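# Slip sheet under fins-up heat sink in gray crate

## Task

Inside the gray crate, get the thin flat slip sheet lying flat on the crate floor and the finned metal heat sink resting on top of it with its fins pointing up; the gray crate must end up upright and flat on the table.

## Robot and tools

Robot: two arms over one table. left_arm carries a two-finger gripper; right_arm carries a suction cup (vacuum tool). Cameras: cam_high, cam_low, cam_left_wrist, cam_right_wrist, each 672x504 pixels.

Frame: every pose, velocity and offset uses the scene frame. Its origin sits at table-top height, halfway between the two nominal arm bases. +z points up, +x points out over the table, and left_arm is on the +y side. Image left and right do not match these names. Calibrated bases: left_arm near (+0.034, +0.370, +0.020) m, right_arm near (-0.017, -0.413, +0.020) m. Reported positions may be a few centimetres off, more at long reach.

The 16-number row (shared by execute_actions and move). One flat list covers both arms, always 16 values, even if only one arm should move. Order: left dx, dy, dz, rx, ry, rz, left gripper position, force_limit, speed, then right dx, dy, dz, rx, ry, rz, right suction. Pose values are offsets, not absolute poses: each is measured from that arm's Hand target as it was when the action or move began, along scene axes, with rotation about the Hand target's point. Scale: 1.0 equals 0.6 m for dx/dy/dz and 180 degrees for the rx/ry/rz rotation vector; range -1 to 1. Six zeros for an arm means stay at (or re-request) its current Hand target. Because offsets restart from the current Hand target each call, sending the same offset twice moves twice as far.

Gripper numbers (absolute settings, -1 to 1): position +1 = fully open (85 mm), about -0.8 = pads touching, -1 = close until blocked. force_limit and speed set squeeze strength and finger speed (about 20 mm/s at -1, 85 at 0, 150 at +1); both begin at +1. A fast close from wide open gives roughly 200-245 N per pad; a slow close at force_limit -1 gives about 30 N. New force_limit or speed only takes effect when the position value also changes by at least 0.01. Suction: above 0.01 = on, 0.01 or less = off; it stays as last set. A 0 in any gripper or suction slot is a real command, so repeat the last values to leave them alone.

Tools:
- execute_actions(actions, cameras): actions is a list of actions; each action is a table of up to 15 rows, one row per 1/30 s step; short tables repeat their last row to fill 15 steps. Every row in an action is an offset from the action's starting Hand target. Empty list just returns state and images.
- move(target, speed, blend, stop_force, zero, blocking, cameras): target is one 16-number row or a list of up to 15 rows, all offsets from the same starting Hand targets. Each end effector travels in a straight line. speed is metres per second, 0.002 to 1 (default 0.25), one value or one per target; rotation limit is twice that in rad/s. blend (m) rounds corners between listed targets. stop_force (12 to 80 N, both arms) ends an arm's path when it feels that much extra push along its direction of travel; use it only very slowly, not while rotating, and leave it out when backing away from a contact. zero (default true) re-zeros force before the move. blocking=false returns after 0.5 s (not allowed with stop_force). Moves do not avoid obstacles or the other arm; whole move caps at 10 s.
- wait(seconds 0-10), stop() to brake a running move, zoom_image(camera, region [x0,y0,x1,y1], max 504x504 px) on the latest image, read_manual (licence texts only), finished_scene(scene) to end the scene irreversibly.

Results: end_effector_position (m) and end_effector_quat_wxyz per arm; Hand target (last commanded pose after clipping, the base for the next offsets); joint velocities ('within noise' means at rest); flange force along tool axes; gripper object_status (0 moving, 1 blocked while opening, 2 blocked while closing = gripping, 3 reached requested position); position_measured in counts (3 open, ~78 = 60 mm, 130 = 40 mm, 180 = 20 mm, 230 pads together); suction_measured (near 0 = no seal, 0.83+ = airtight) and part_present (1 above 0.50). A move also reports a 'move:' line such as done, off_target, moving, held or fault, plus limits like paced or held.

Geometry: gripper fingers point along its +z and close along its y; the reported point is between the closed pads, fingertips extend ~6-19 mm past it. A block sticks out ~10 cm toward gripper +x. The suction cup faces its +z, rim 41 mm wide; the reported point is the rim centre; the tool widens to ~9 cm sideways from ~3 cm behind the rim. Under vacuum the cup shortens up to ~16 mm.

Control behaviour: each step the commanded pose is clipped to within 70 mm and 16 degrees of the measured pose, so big jumps lag. Arms often stop a little short; send the remainder as an offset.

Picking: for the gripper, close with -1 and confirm object_status 2. For suction, turn on and press the rim fully onto a flat smooth area away from edges and holes; to release, set the part down on its support, then switch off, and lift at least 22 mm.

Avoid: contact torque on any joint at its limit (152 N m for the three big joints, 38 N m for the wrist joints) or 150 N on any part, which freezes that arm 10 s; pressing past a firm contact; fast touches; dropping or releasing moving parts; squeezing a part hard while it still sits on something; arms hitting each other; anything leaving the table; overheating (watch for MOTOR HOT) from holding loads, stretching out or pushing at unreachable poses. Loose objects may occasionally get nudged. Thinking time lets the scene run.

Each tool is called after "Emit:" by a JSON object that holds its "fn" and its "kwargs".

## Session

Emit:
{"fn": "execute_actions", "kwargs": {"actions": []}}

Scene clock: 0.00 s.
left_arm: end_effector_position=(+0.3313, +0.4033, +0.3522) position_measured=3 object_status=3 end_effector_quat_wxyz=(-0.490, -0.061, +0.843, -0.213) | right_arm: end_effector_position=(+0.3483, -0.4860, +0.3769) suction_measured=0.00 part_present=0 end_effector_quat_wxyz=(-0.183, -0.388, +0.886, +0.173)
Joint positions: left_arm=[0.507 0.347 0.118 -0.054 -2.468 -0.397] | right_arm=[0.019 0.168 0.289 -0.207 -2.164 0.739]
Joint velocities: within noise
Flange force (N): no reading
Hand target: left_arm +0.3313, +0.4033, +0.3522; -0.490, -0.061, +0.843, -0.213 | right_arm +0.3483, -0.4860, +0.3769; -0.183, -0.388, +0.886, +0.173

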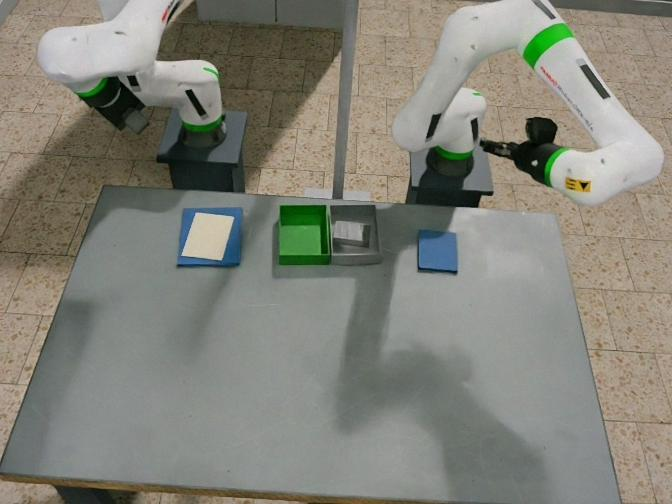

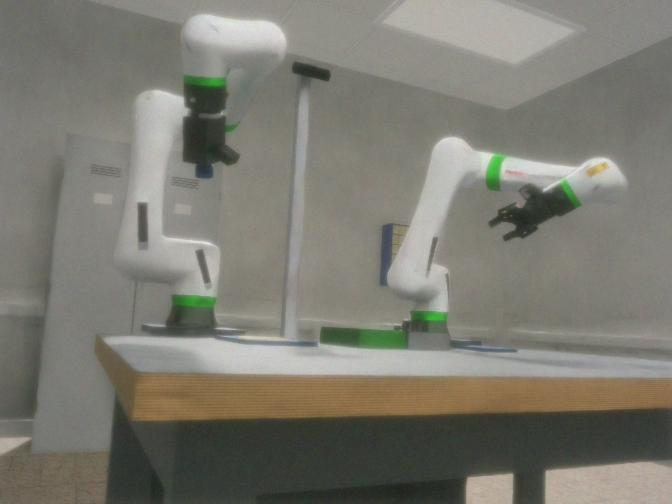

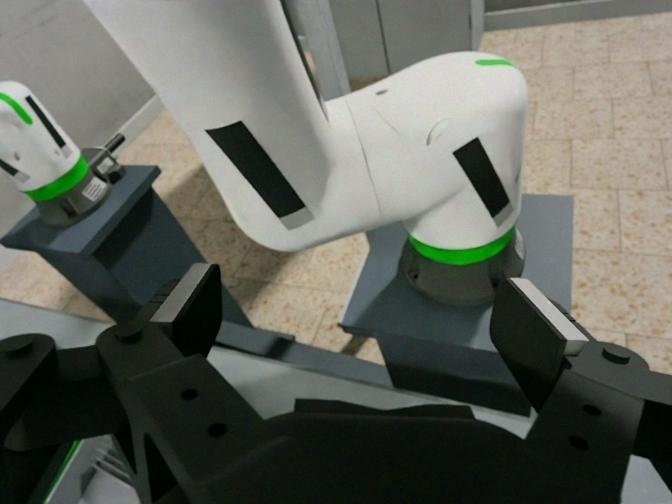

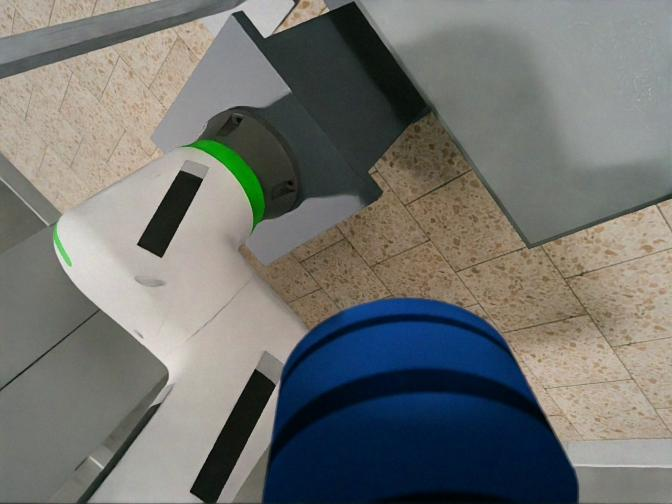

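Emit:
{"fn": "zoom_image", "kwargs": {"camera": "cam_high", "region": [160, 180, 480, 300]}}

Emit:
{"fn": "zoom_image", "kwargs": {"camera": "cam_high", "region": [270, 195, 390, 275]}}

Emit:
{"fn": "zoom_image", "kwargs": {"camera": "cam_low", "region": [200, 280, 560, 400]}}

Scaled by 1.575 from the camera's 672x504 image, which has a finer 960x720 frame.

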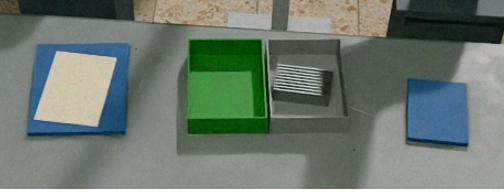

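Scaled by 4.200 from the camera's 672x504 image, which has a finer 960x720 frame.

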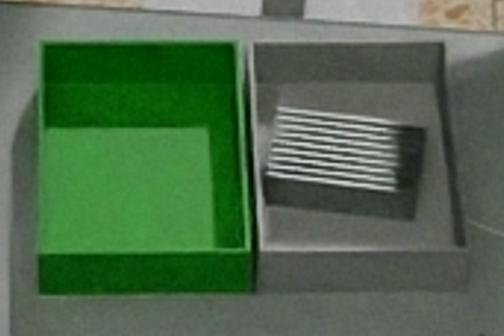

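Scaled by 1.400 from the camera's 672x504 image, which has a finer 960x720 frame.

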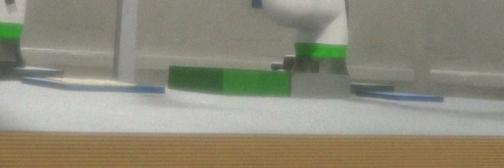

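Emit:
{"fn": "move", "kwargs": {"target": [-0.05, -0.505, 0.08, 0.143, -0.330, -0.041, 1, 0, 0, 0, 0, 0, 0, 0, 0, 0], "speed": 0.3}}

Scene clock: 39.93 s.
left_arm: end_effector_position=(+0.3013, +0.1003, +0.4002) position_measured=3 object_status=3 end_effector_quat_wxyz=(+0.001, +0.001, +1.000, +0.000) | right_arm: end_effector_position=(+0.3483, -0.4860, +0.3769) suction_measured=0.00 part_present=0 end_effector_quat_wxyz=(-0.183, -0.388, +0.886, +0.173)
Joint positions: left_arm=[-0.454 -0.15 0.09 0 -1.808 0.439] | right_arm=[0.019 0.168 0.289 -0.207 -2.164 0.739]
Joint velocities: within noise
Flange force (N): left_arm=[0.0 7.6 1.3] | right_arm=[-2.8 1.4 -4.4]
Hand target: left_arm +0.3013, +0.1003, +0.4002; +0.001, +0.001, +1.000, +0.000 | right_arm +0.3483, -0.4860, +0.3769; -0.183, -0.388, +0.886, +0.173
Off the commanded pose: left_arm 0.000 m, 0 deg | right_arm 0.000 m, 0 deg.
move: done

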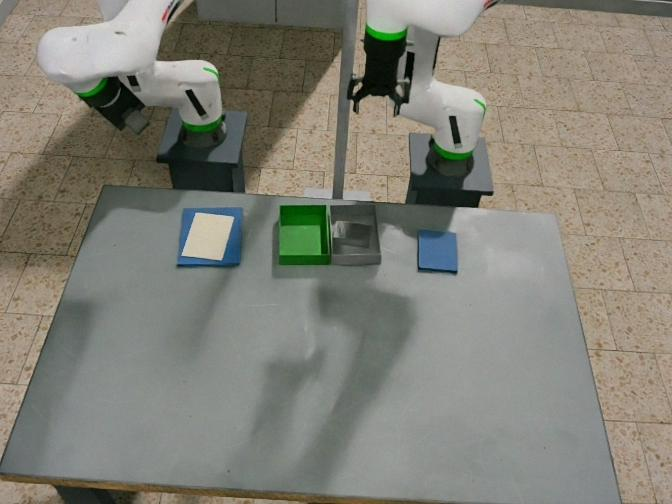

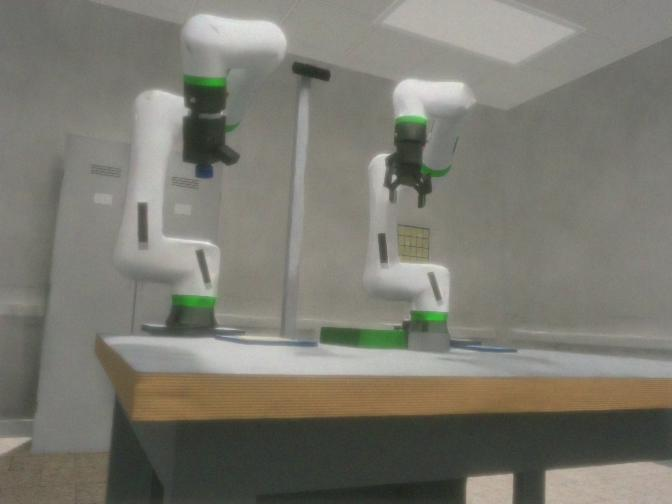

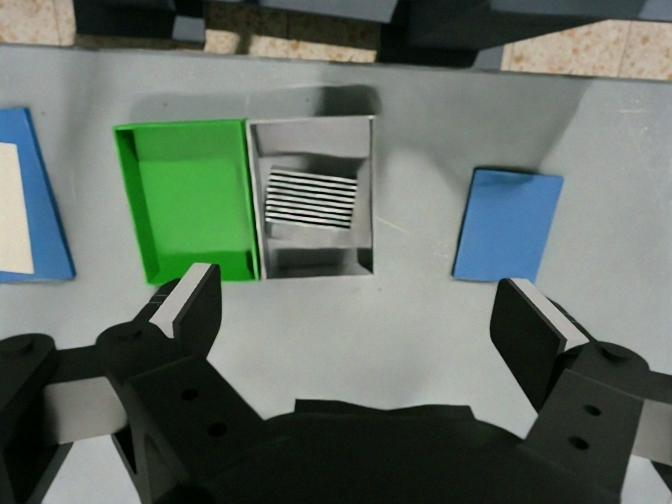

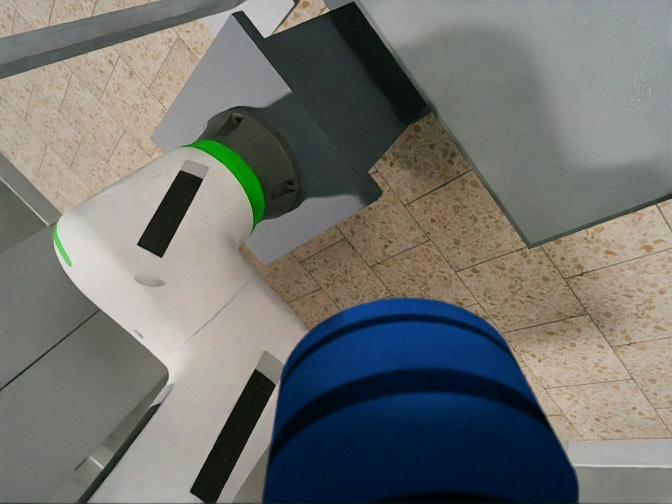

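Emit:
{"fn": "zoom_image", "kwargs": {"camera": "cam_left_wrist", "region": [100, 90, 400, 300]}}

Emit:
{"fn": "zoom_image", "kwargs": {"camera": "cam_left_wrist", "region": [240, 110, 390, 290]}}

Scaled by 1.680 from the camera's 672x504 image, which has a finer 960x720 frame.

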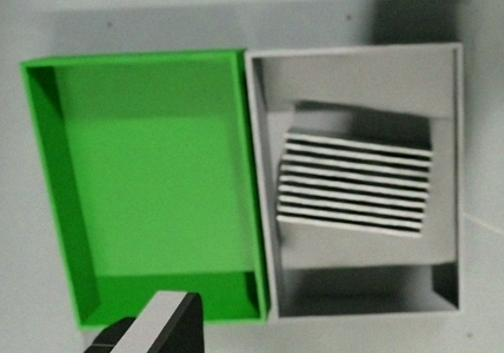

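Scaled by 2.800 from the camera's 672x504 image, which has a finer 960x720 frame.

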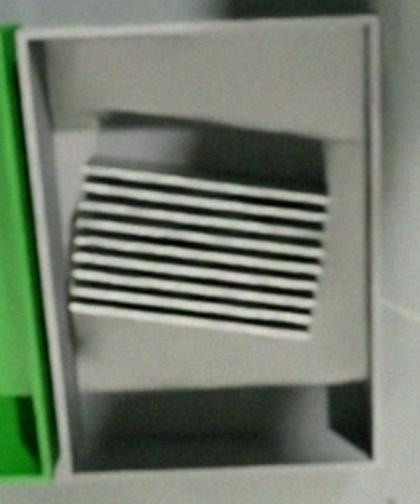

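Emit:
{"fn": "move", "kwargs": {"target": [0.0795, -0.0605, -0.25, 0, 0, -0.544, 1, 0, 0, 0.2145, 0.302, -0.128, -0.1146, -0.1213, -0.257, 0], "speed": 0.3}}

Scene clock: 113.00 s.
left_arm: end_effector_position=(+0.3490, +0.0640, +0.2502) position_measured=3 object_status=3 end_effector_quat_wxyz=(+0.000, +0.755, +0.656, -0.001) | right_arm: end_effector_position=(+0.4770, -0.3049, +0.3002) suction_measured=0.00 part_present=0 end_effector_quat_wxyz=(+0.000, +0.000, +1.000, +0.000)
Joint positions: left_arm=[-0.482 -0.017 -0.14 0.003 -1.448 -1.242] | right_arm=[0.484 0.143 0.106 0 -1.534 -0.477]
Joint velocities: within noise
Flange force (N): left_arm=[6.0 -2.2 0.7] | right_arm=[-2.0 2.4 -2.9]
Hand target: left_arm +0.3490, +0.0640, +0.2502; +0.000, +0.755, +0.656, -0.001 | right_arm +0.4770, -0.3048, +0.3001; +0.000, +0.000, +1.000, +0.000
Off the commanded pose: left_arm 0.000 m, 0 deg | right_arm 0.000 m, 0 deg.
move: done

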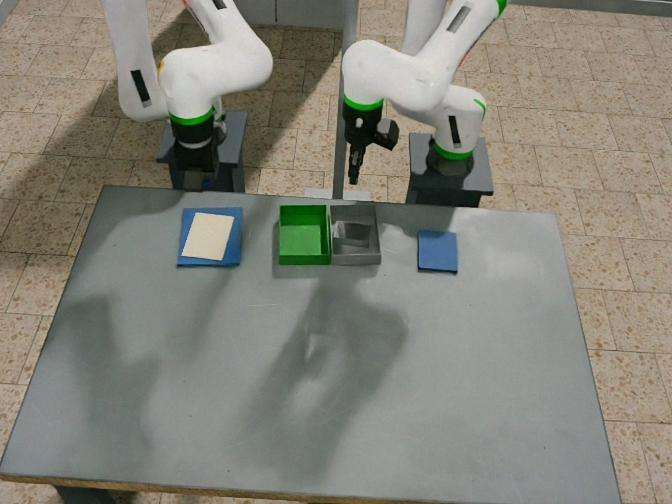

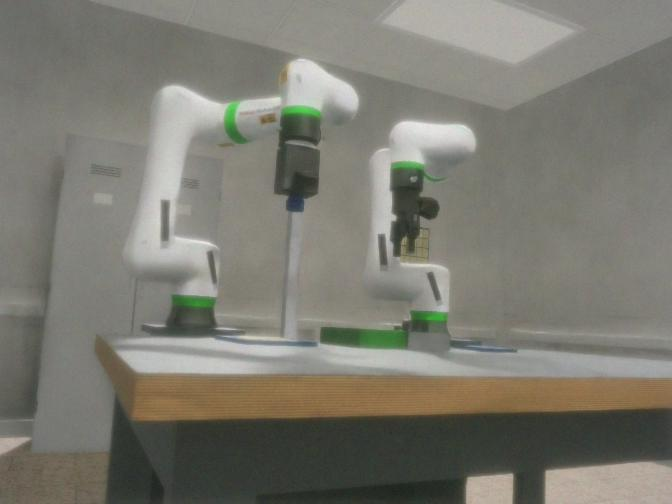

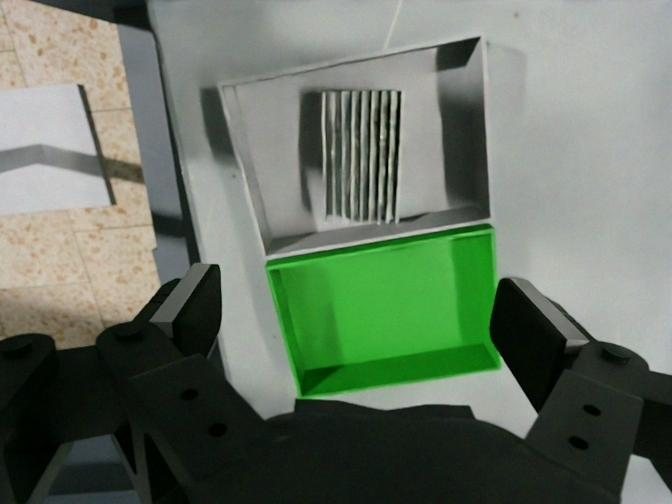

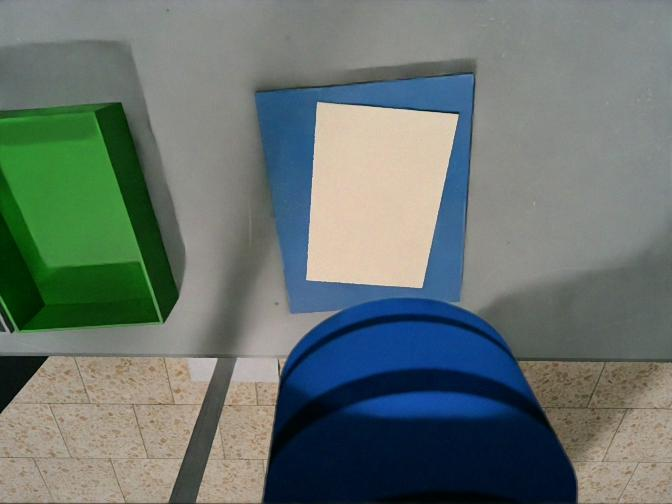

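Emit:
{"fn": "zoom_image", "kwargs": {"camera": "cam_left_wrist", "region": [200, 20, 520, 280]}}

Scaled by 1.575 from the camera's 672x504 image, which has a finer 960x720 frame.

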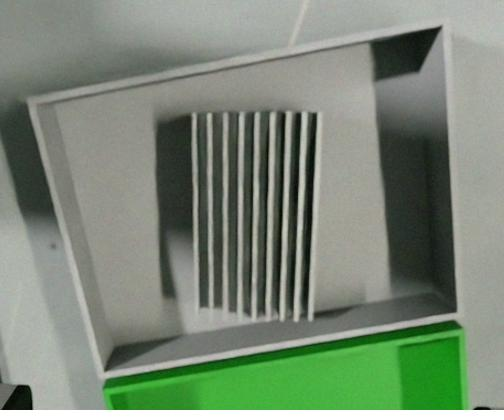

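Emit:
{"fn": "move", "kwargs": {"target": [0.03, 0.0117, -0.2, 0, 0, 0, 1, 0, 0, -0.162, -0.032, -0.233, 0, 0, 0, 0], "speed": 0.2}}

Scene clock: 180.87 s.
left_arm: end_effector_position=(+0.3670, +0.0710, +0.1302) position_measured=3 object_status=3 end_effector_quat_wxyz=(+0.000, +0.755, +0.656, -0.001) | right_arm: end_effector_position=(+0.3798, -0.3240, +0.1604) suction_measured=0.00 part_present=0 end_effector_quat_wxyz=(+0.000, +0.000, +1.000, +0.000)
Joint positions: left_arm=[-0.449 0.083 -0.327 0.003 -1.161 -1.277] | right_arm=[0.555 -0.036 -0.416 0 -1.19 -0.548]
Joint velocities: within noise
Flange force (N): left_arm=[5.7 -2.5 -0.9] | right_arm=[1.1 3.1 -1.3]
Hand target: left_arm +0.3670, +0.0710, +0.1302; +0.000, +0.755, +0.656, -0.001 | right_arm +0.3798, -0.3240, +0.1603; +0.000, +0.000, +1.000, +0.000
Off the commanded pose: left_arm 0.000 m, 0 deg | right_arm 0.000 m, 0 deg.
move: done

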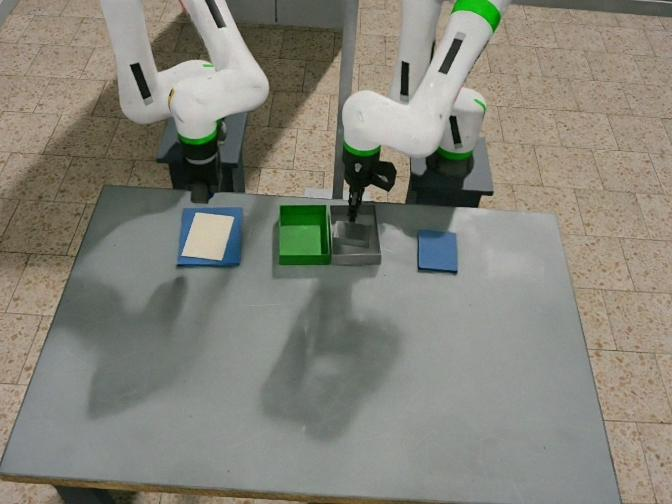

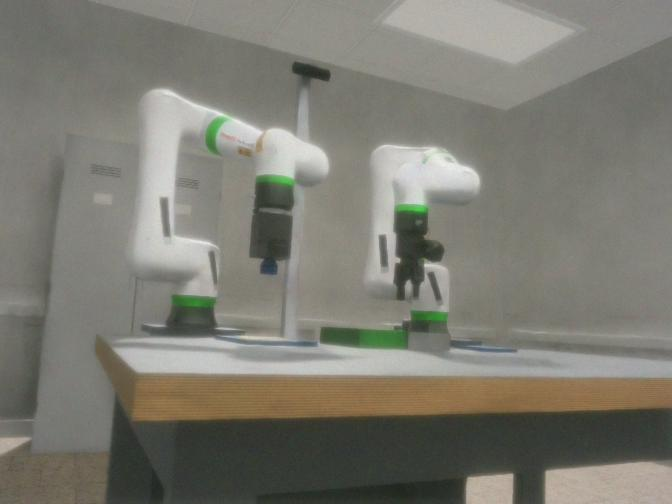

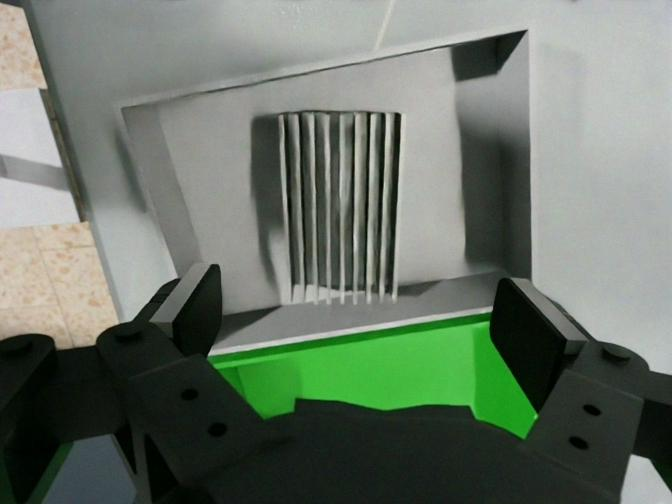

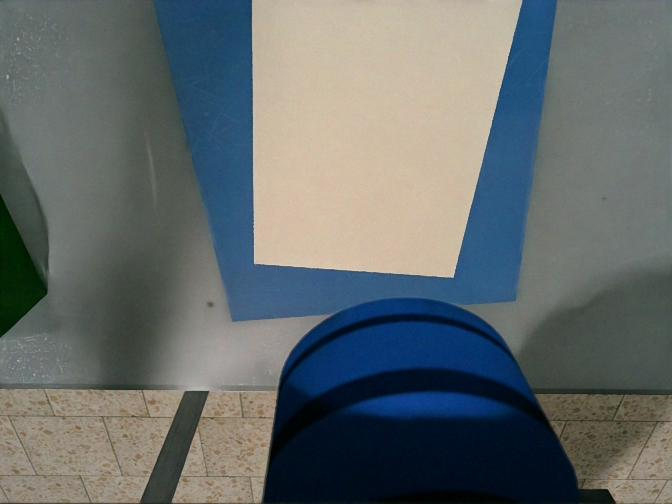

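Emit:
{"fn": "move", "kwargs": {"target": [0, 0, 0.2, 0, 0, 0, 1, 0, 0, 0.0333, 0, 0.1, 0, 0, 0, 0], "speed": 0.2, "cameras": ["cam_left_wrist", "cam_right_wrist"]}}

Emit:
{"fn": "move", "kwargs": {"target": [0.08333, 0, 0, 0, 0, 0, 1, 0, 0, 0.08333, 0, 0, 0, 0, 0, 0], "speed": 0.2, "cameras": ["cam_left_wrist", "cam_right_wrist"]}}

Emit:
{"fn": "move", "kwargs": {"target": [-0.08333, 0.08333, 0, 0, 0, 0, 1, 0, 0, -0.08333, 0.08333, 0, 0, 0, 0, 0], "speed": 0.2, "cameras": ["cam_left_wrist", "cam_right_wrist"]}}

Scene clock: 241.67 s.
left_arm: end_effector_position=(+0.3670, +0.0711, +0.2503) position_measured=3 object_status=3 end_effector_quat_wxyz=(+0.001, +0.755, +0.656, -0.001) | right_arm: end_effector_position=(+0.3997, -0.3240, +0.2203) suction_measured=0.00 part_present=0 end_effector_quat_wxyz=(+0.000, +0.000, +1.000, +0.000)
Joint positions: left_arm=[-0.449 0.004 -0.119 0.003 -1.448 -1.276] | right_arm=[0.529 -0.032 -0.265 0 -1.337 -0.522]
Joint velocities: within noise
Flange force (N): left_arm=[5.7 -2.7 0.3] | right_arm=[-1.7 3.3 -2.6]
Hand target: left_arm +0.3670, +0.0710, +0.2502; +0.000, +0.755, +0.656, -0.001 | right_arm +0.3998, -0.3240, +0.2203; +0.000, +0.000, +1.000, +0.000
Off the commanded pose: left_arm 0.000 m, 0 deg | right_arm 0.000 m, 0 deg.
move: done
Images, in order (width x height): cam_left_wrist 672x504, cam_right_wrist 672x504.

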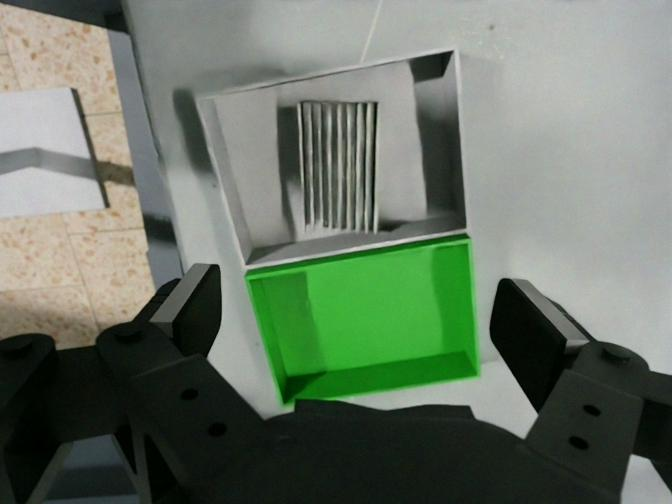

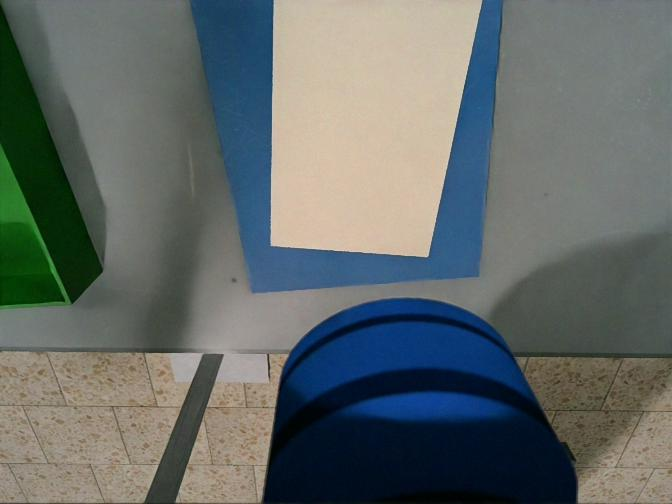

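Scene clock: 242.50 s.
left_arm: end_effector_position=(+0.4169, +0.0710, +0.2502) position_measured=3 object_status=3 end_effector_quat_wxyz=(+0.000, +0.755, +0.656, -0.001) | right_arm: end_effector_position=(+0.4497, -0.3240, +0.2204) suction_measured=0.00 part_present=0 end_effector_quat_wxyz=(+0.000, +0.000, +1.000, +0.000)
Joint positions: left_arm=[-0.404 0.101 -0.017 0.003 -1.453 -1.321] | right_arm=[0.474 0.092 -0.138 0 -1.34 -0.467]
Joint velocities: within noise
Flange force (N): left_arm=[5.4 -3.5 0.8] | right_arm=[-2.5 2.5 -2.3]
Hand target: left_arm +0.4170, +0.0710, +0.2502; +0.000, +0.755, +0.656, -0.001 | right_arm +0.4498, -0.3240, +0.2203; +0.000, +0.000, +1.000, +0.000
Off the commanded pose: left_arm 0.000 m, 0 deg | right_arm 0.000 m, 0 deg.
move: done
Images, in order (width x height): cam_left_wrist 672x504, cam_right_wrist 672x504.

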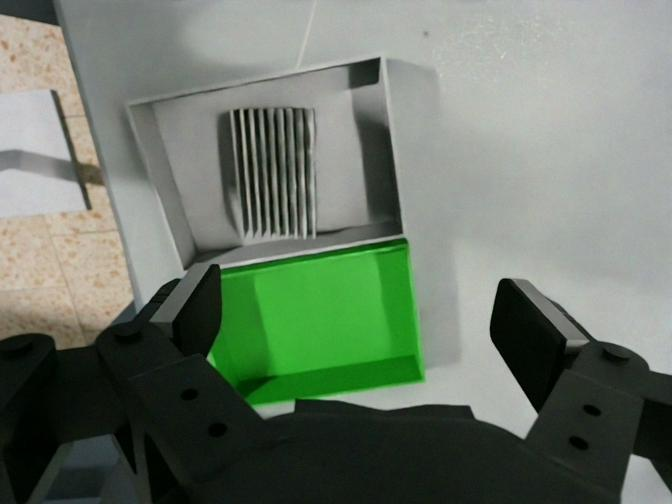

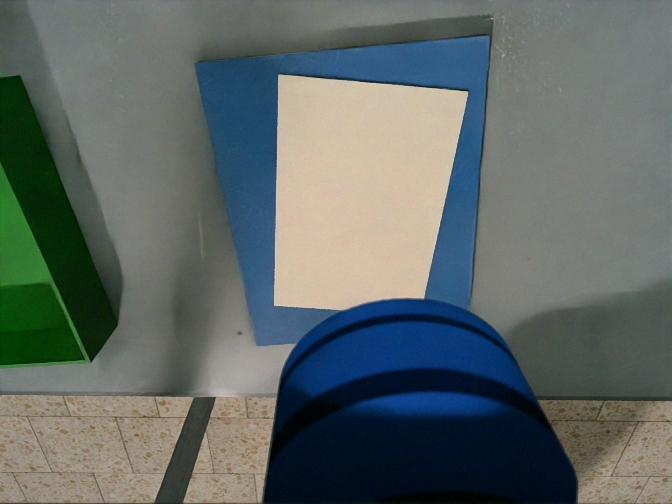

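Scene clock: 243.37 s.
left_arm: end_effector_position=(+0.3670, +0.1210, +0.2502) position_measured=3 object_status=3 end_effector_quat_wxyz=(+0.000, +0.755, +0.656, -0.001) | right_arm: end_effector_position=(+0.3998, -0.2741, +0.2203) suction_measured=0.00 part_present=0 end_effector_quat_wxyz=(+0.000, +0.000, +1.000, +0.000)
Joint positions: left_arm=[-0.336 -0.077 -0.197 0.002 -1.451 -1.389] | right_arm=[0.631 0.002 -0.232 0 -1.336 -0.624]
Joint velocities: within noise
Flange force (N): left_arm=[5.7 -3.5 0.7] | right_arm=[-0.9 1.8 -2.3]
Hand target: left_arm +0.3670, +0.1210, +0.2502; +0.000, +0.755, +0.656, -0.001 | right_arm +0.3998, -0.2740, +0.2203; +0.000, +0.000, +1.000, +0.000
Off the commanded pose: left_arm 0.000 m, 0 deg | right_arm 0.000 m, 0 deg.
move: done
Images, in order (width x height): cam_left_wrist 672x504, cam_right_wrist 672x504.

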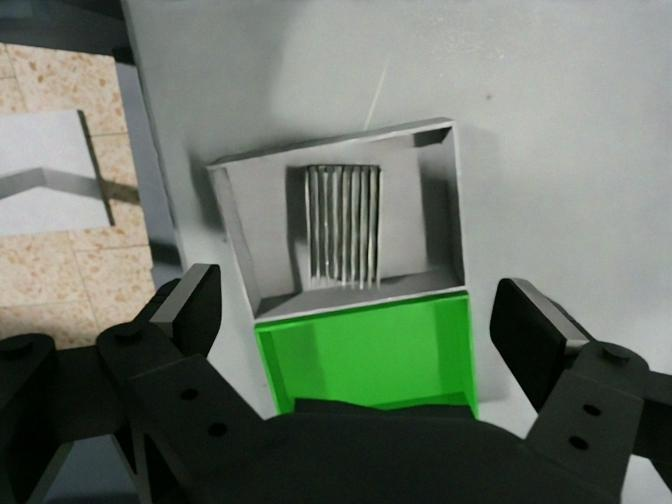

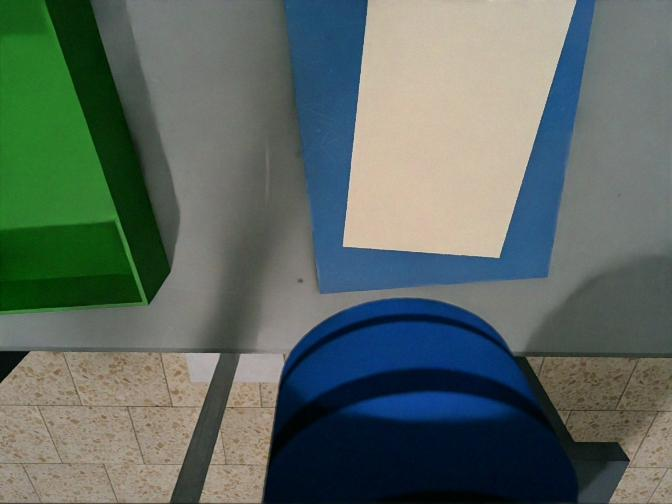

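Emit:
{"fn": "move", "kwargs": {"target": [-0.00333, -0.08333, 0, 0, 0, 0.0195, 1, 0, 0, -0.0613, -0.0833, -0.1838, 0, 0, 0, 0], "speed": 0.2}}

Emit:
{"fn": "zoom_image", "kwargs": {"camera": "cam_high", "region": [170, 195, 260, 275]}}

Emit:
{"fn": "zoom_image", "kwargs": {"camera": "cam_high", "region": [320, 195, 410, 275]}}

Scene clock: 275.13 s.
left_arm: end_effector_position=(+0.3650, +0.0710, +0.2502) position_measured=3 object_status=3 end_effector_quat_wxyz=(+0.000, +0.734, +0.679, -0.001) | right_arm: end_effector_position=(+0.3630, -0.3240, +0.1101) suction_measured=0.00 part_present=0 end_effector_quat_wxyz=(+0.000, +0.000, +1.000, +0.000)
Joint positions: left_arm=[-0.451 0 -0.123 0.003 -1.448 -1.213] | right_arm=[0.578 -0.019 -0.529 0 -1.06 -0.571]
Joint velocities: within noise
Flange force (N): left_arm=[5.9 -2.2 0.5] | right_arm=[-2.7 2.4 -2.3]
Hand target: left_arm +0.3650, +0.0710, +0.2502; +0.000, +0.734, +0.679, -0.001 | right_arm +0.3630, -0.3240, +0.1101; +0.000, +0.000, +1.000, +0.000
Off the commanded pose: left_arm 0.000 m, 0 deg | right_arm 0.000 m, 0 deg.
move: done

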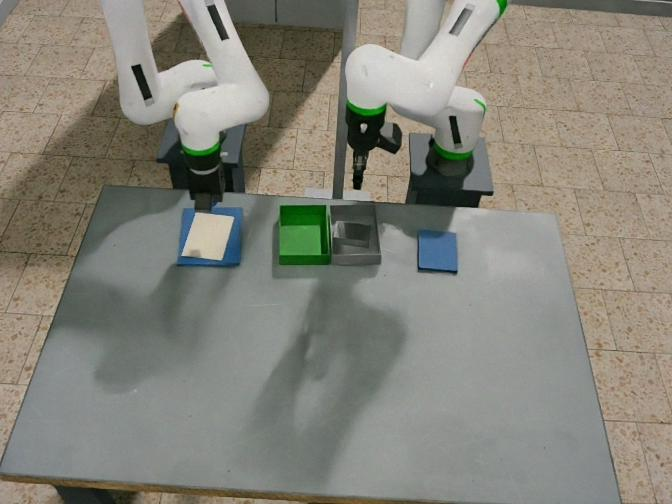

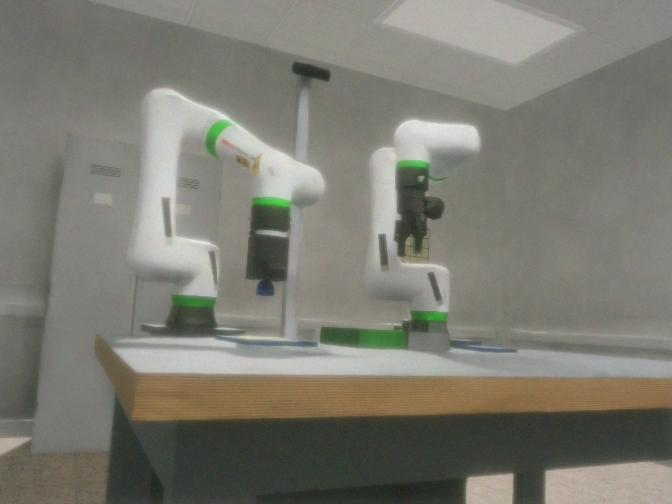

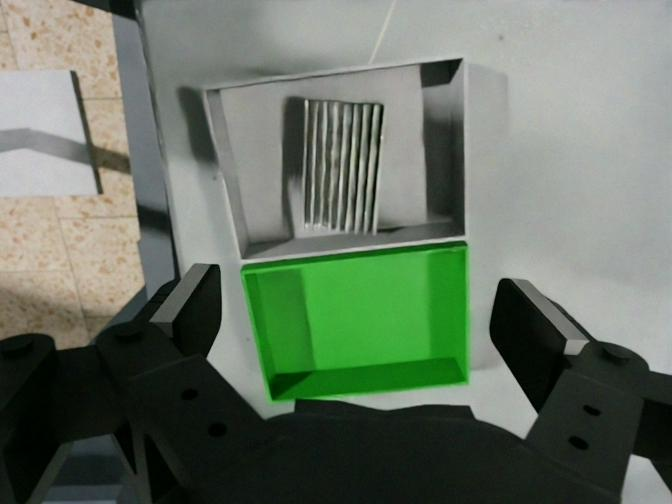

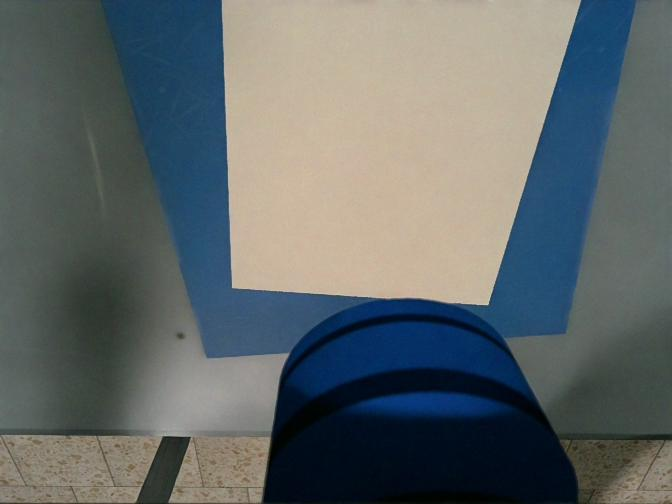

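Scaled by 5.600 from the camera's 672x504 image, which has a finer 960x720 frame.

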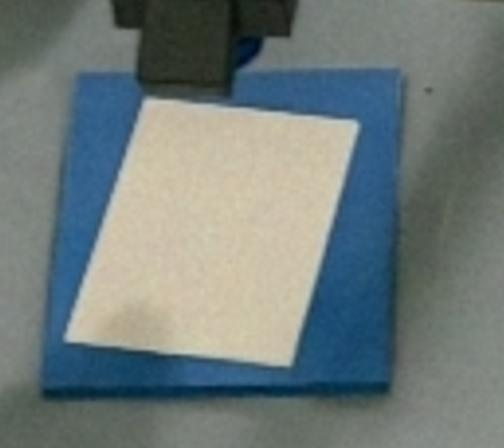

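Scaled by 5.600 from the camera's 672x504 image, which has a finer 960x720 frame.

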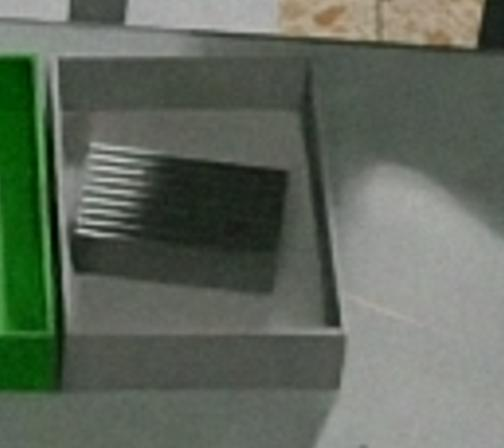

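Emit:
{"fn": "move", "kwargs": {"target": [0, 0, -0.25, 0, 0, 0, 1, 0, 0, 0.0008, -0.0075, -0.125, 0, 0, -0.0206, 0], "speed": 0.15}}

Emit:
{"fn": "zoom_image", "kwargs": {"camera": "cam_low", "region": [200, 220, 460, 370]}}

Scene clock: 316.87 s.
left_arm: end_effector_position=(+0.3650, +0.0711, +0.1002) position_measured=3 object_status=3 end_effector_quat_wxyz=(+0.000, +0.734, +0.679, -0.001) | right_arm: end_effector_position=(+0.3635, -0.3285, +0.0351) suction_measured=0.00 part_present=0 end_effector_quat_wxyz=(+0.000, +0.032, +0.999, +0.000)
Joint positions: left_arm=[-0.451 0.113 -0.371 0.003 -1.087 -1.214] | right_arm=[0.567 0.104 -0.613 0 -0.853 -0.625]
Joint velocities: within noise
Flange force (N): left_arm=[5.0 -1.6 -0.5] | right_arm=[0.4 2.3 -1.7]
Hand target: left_arm +0.3650, +0.0710, +0.1002; +0.000, +0.734, +0.679, -0.001 | right_arm +0.3635, -0.3285, +0.0351; +0.000, +0.032, +0.999, +0.000
Off the commanded pose: left_arm 0.000 m, 0 deg | right_arm 0.000 m, 0 deg.
move: done

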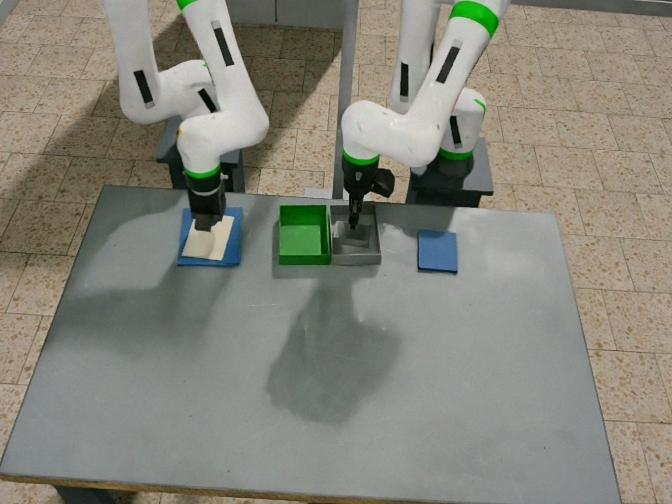

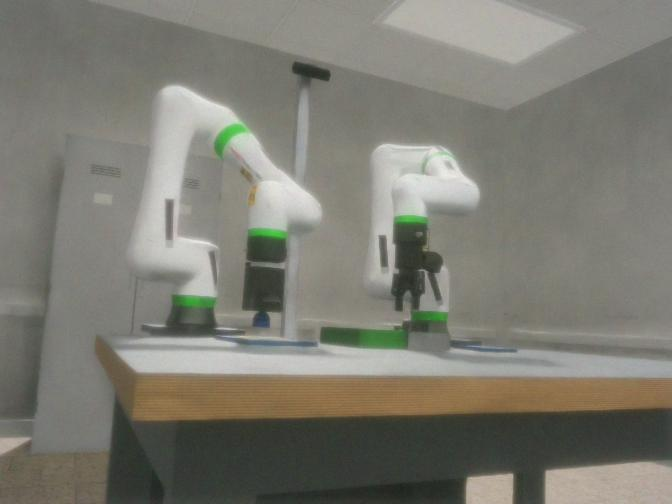

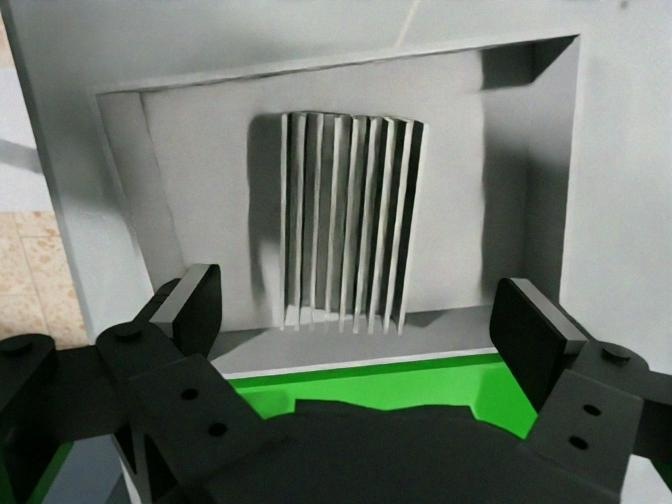

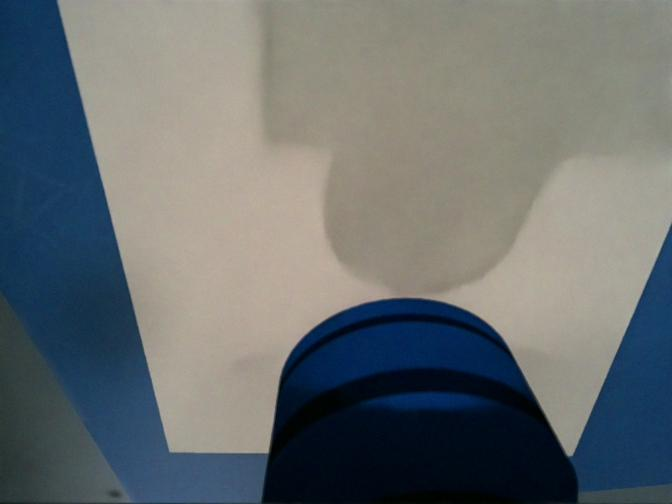

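Scaled by 1.938 from the camera's 672x504 image, which has a finer 960x720 frame.

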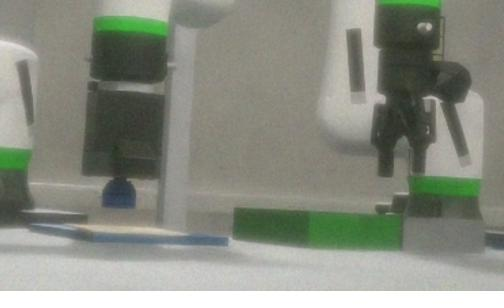

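Emit:
{"fn": "move", "kwargs": {"target": [0, 0, 0, 0, 0, 0, 1, 0, 0, 0, 0, -0.0668, 0, 0, 0, 1], "speed": 0.015, "stop_force": 12, "cameras": ["cam_right_wrist", "cam_low"]}}

Scene clock: 344.97 s.
left_arm: end_effector_position=(+0.3650, +0.0710, +0.1002) position_measured=3 object_status=3 end_effector_quat_wxyz=(+0.000, +0.734, +0.679, -0.001) | right_arm: end_effector_position=(+0.3635, -0.3285, -0.0050) suction_measured=0.95 part_present=1 end_effector_quat_wxyz=(+0.000, +0.032, +0.999, +0.000)
Joint positions: left_arm=[-0.451 0.113 -0.371 0.003 -1.087 -1.214] | right_arm=[0.567 0.189 -0.643 0 -0.739 -0.625]
Joint velocities: within noise
Flange force (N): left_arm=[5.7 -2.4 -1.1] | right_arm=[0.6 3.2 -3.0]
Hand target: left_arm +0.3650, +0.0710, +0.1002; +0.000, +0.734, +0.679, -0.001 | right_arm +0.3635, -0.3285, -0.0050; +0.000, +0.032, +0.999, +0.000
Off the commanded pose: left_arm 0.000 m, 0 deg | right_arm 0.000 m, 0 deg.
move: done
Images, in order (width x height): cam_low 672x504, cam_right_wrist 672x504.

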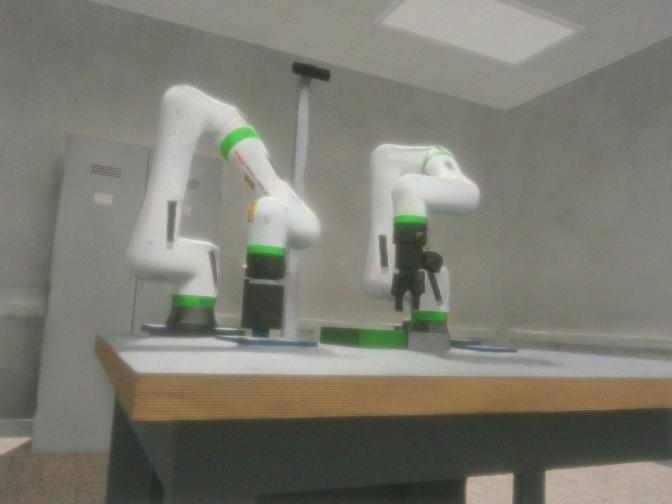

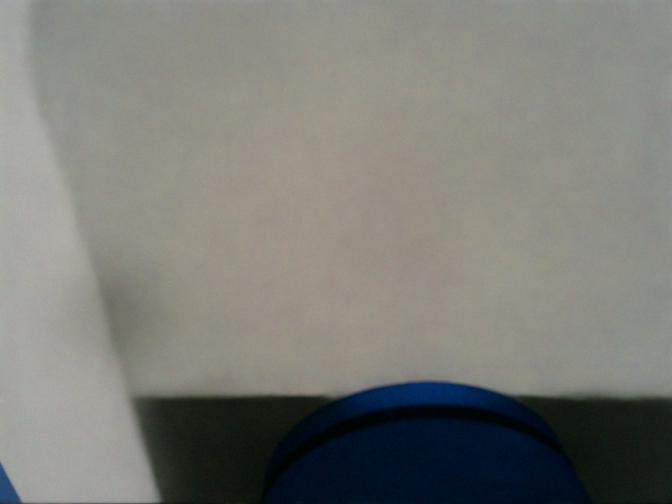

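Emit:
{"fn": "move", "kwargs": {"target": [-0.0025, 0, -0.1, 0, 0, 0, 1, 0, 0, 0, 0, 0.3, 0, 0, 0, 1], "speed": 0.1}}

Emit:
{"fn": "zoom_image", "kwargs": {"camera": "cam_low", "region": [300, 240, 500, 370]}}

Scene clock: 350.37 s.
left_arm: end_effector_position=(+0.3635, +0.0710, +0.0402) position_measured=3 object_status=3 end_effector_quat_wxyz=(+0.000, +0.734, +0.679, -0.001) | right_arm: end_effector_position=(+0.3634, -0.3285, +0.1750) suction_measured=0.95 part_present=1 end_effector_quat_wxyz=(+0.000, +0.032, +0.999, +0.000)
Joint positions: left_arm=[-0.452 0.195 -0.44 0.003 -0.936 -1.213] | right_arm=[0.567 -0.094 -0.434 0 -1.23 -0.625]
Joint velocities: within noise
Flange force (N): left_arm=[5.6 -1.9 -1.6] | right_arm=[-1.0 3.2 -2.4]
Hand target: left_arm +0.3635, +0.0710, +0.0402; +0.000, +0.734, +0.679, -0.001 | right_arm +0.3635, -0.3285, +0.1750; +0.000, +0.032, +0.999, +0.000
Off the commanded pose: left_arm 0.000 m, 0 deg | right_arm 0.000 m, 0 deg.
move: done

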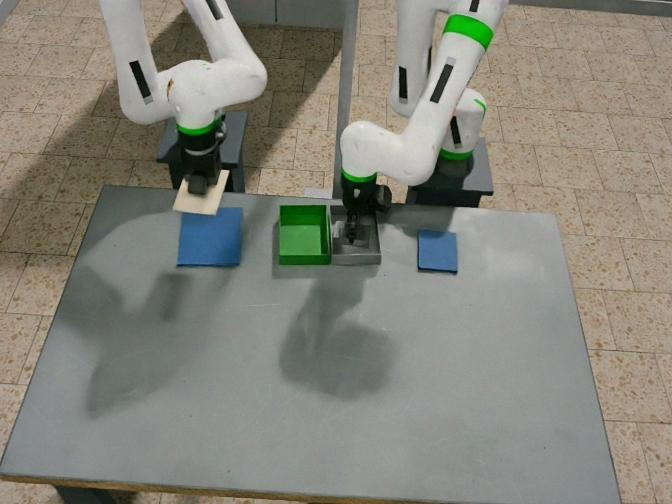

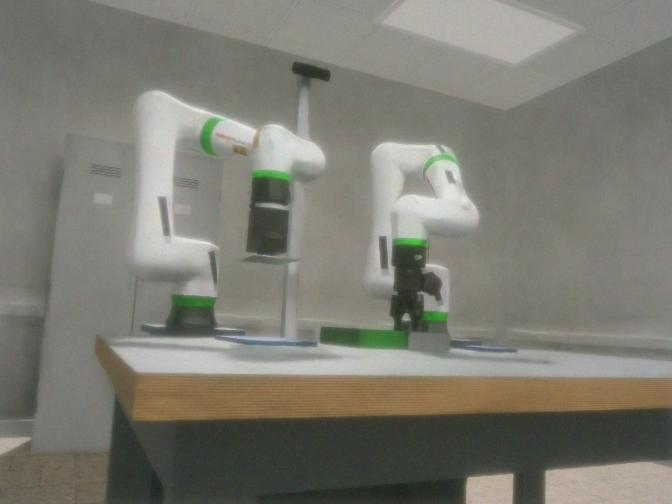

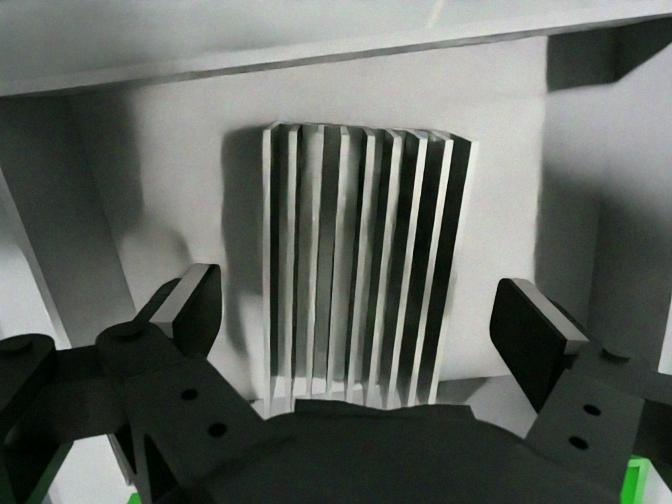

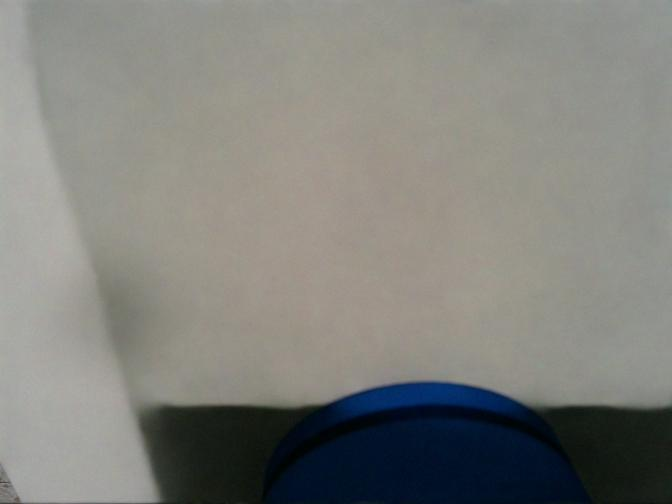

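Scaled by 2.520 from the camera's 672x504 image, which has a finer 960x720 frame.

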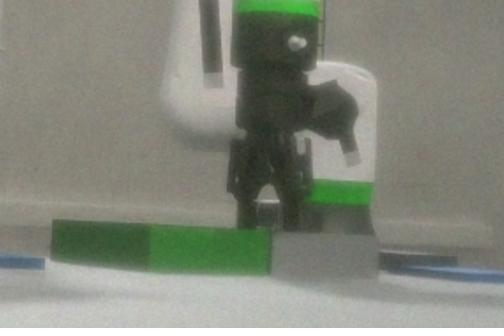

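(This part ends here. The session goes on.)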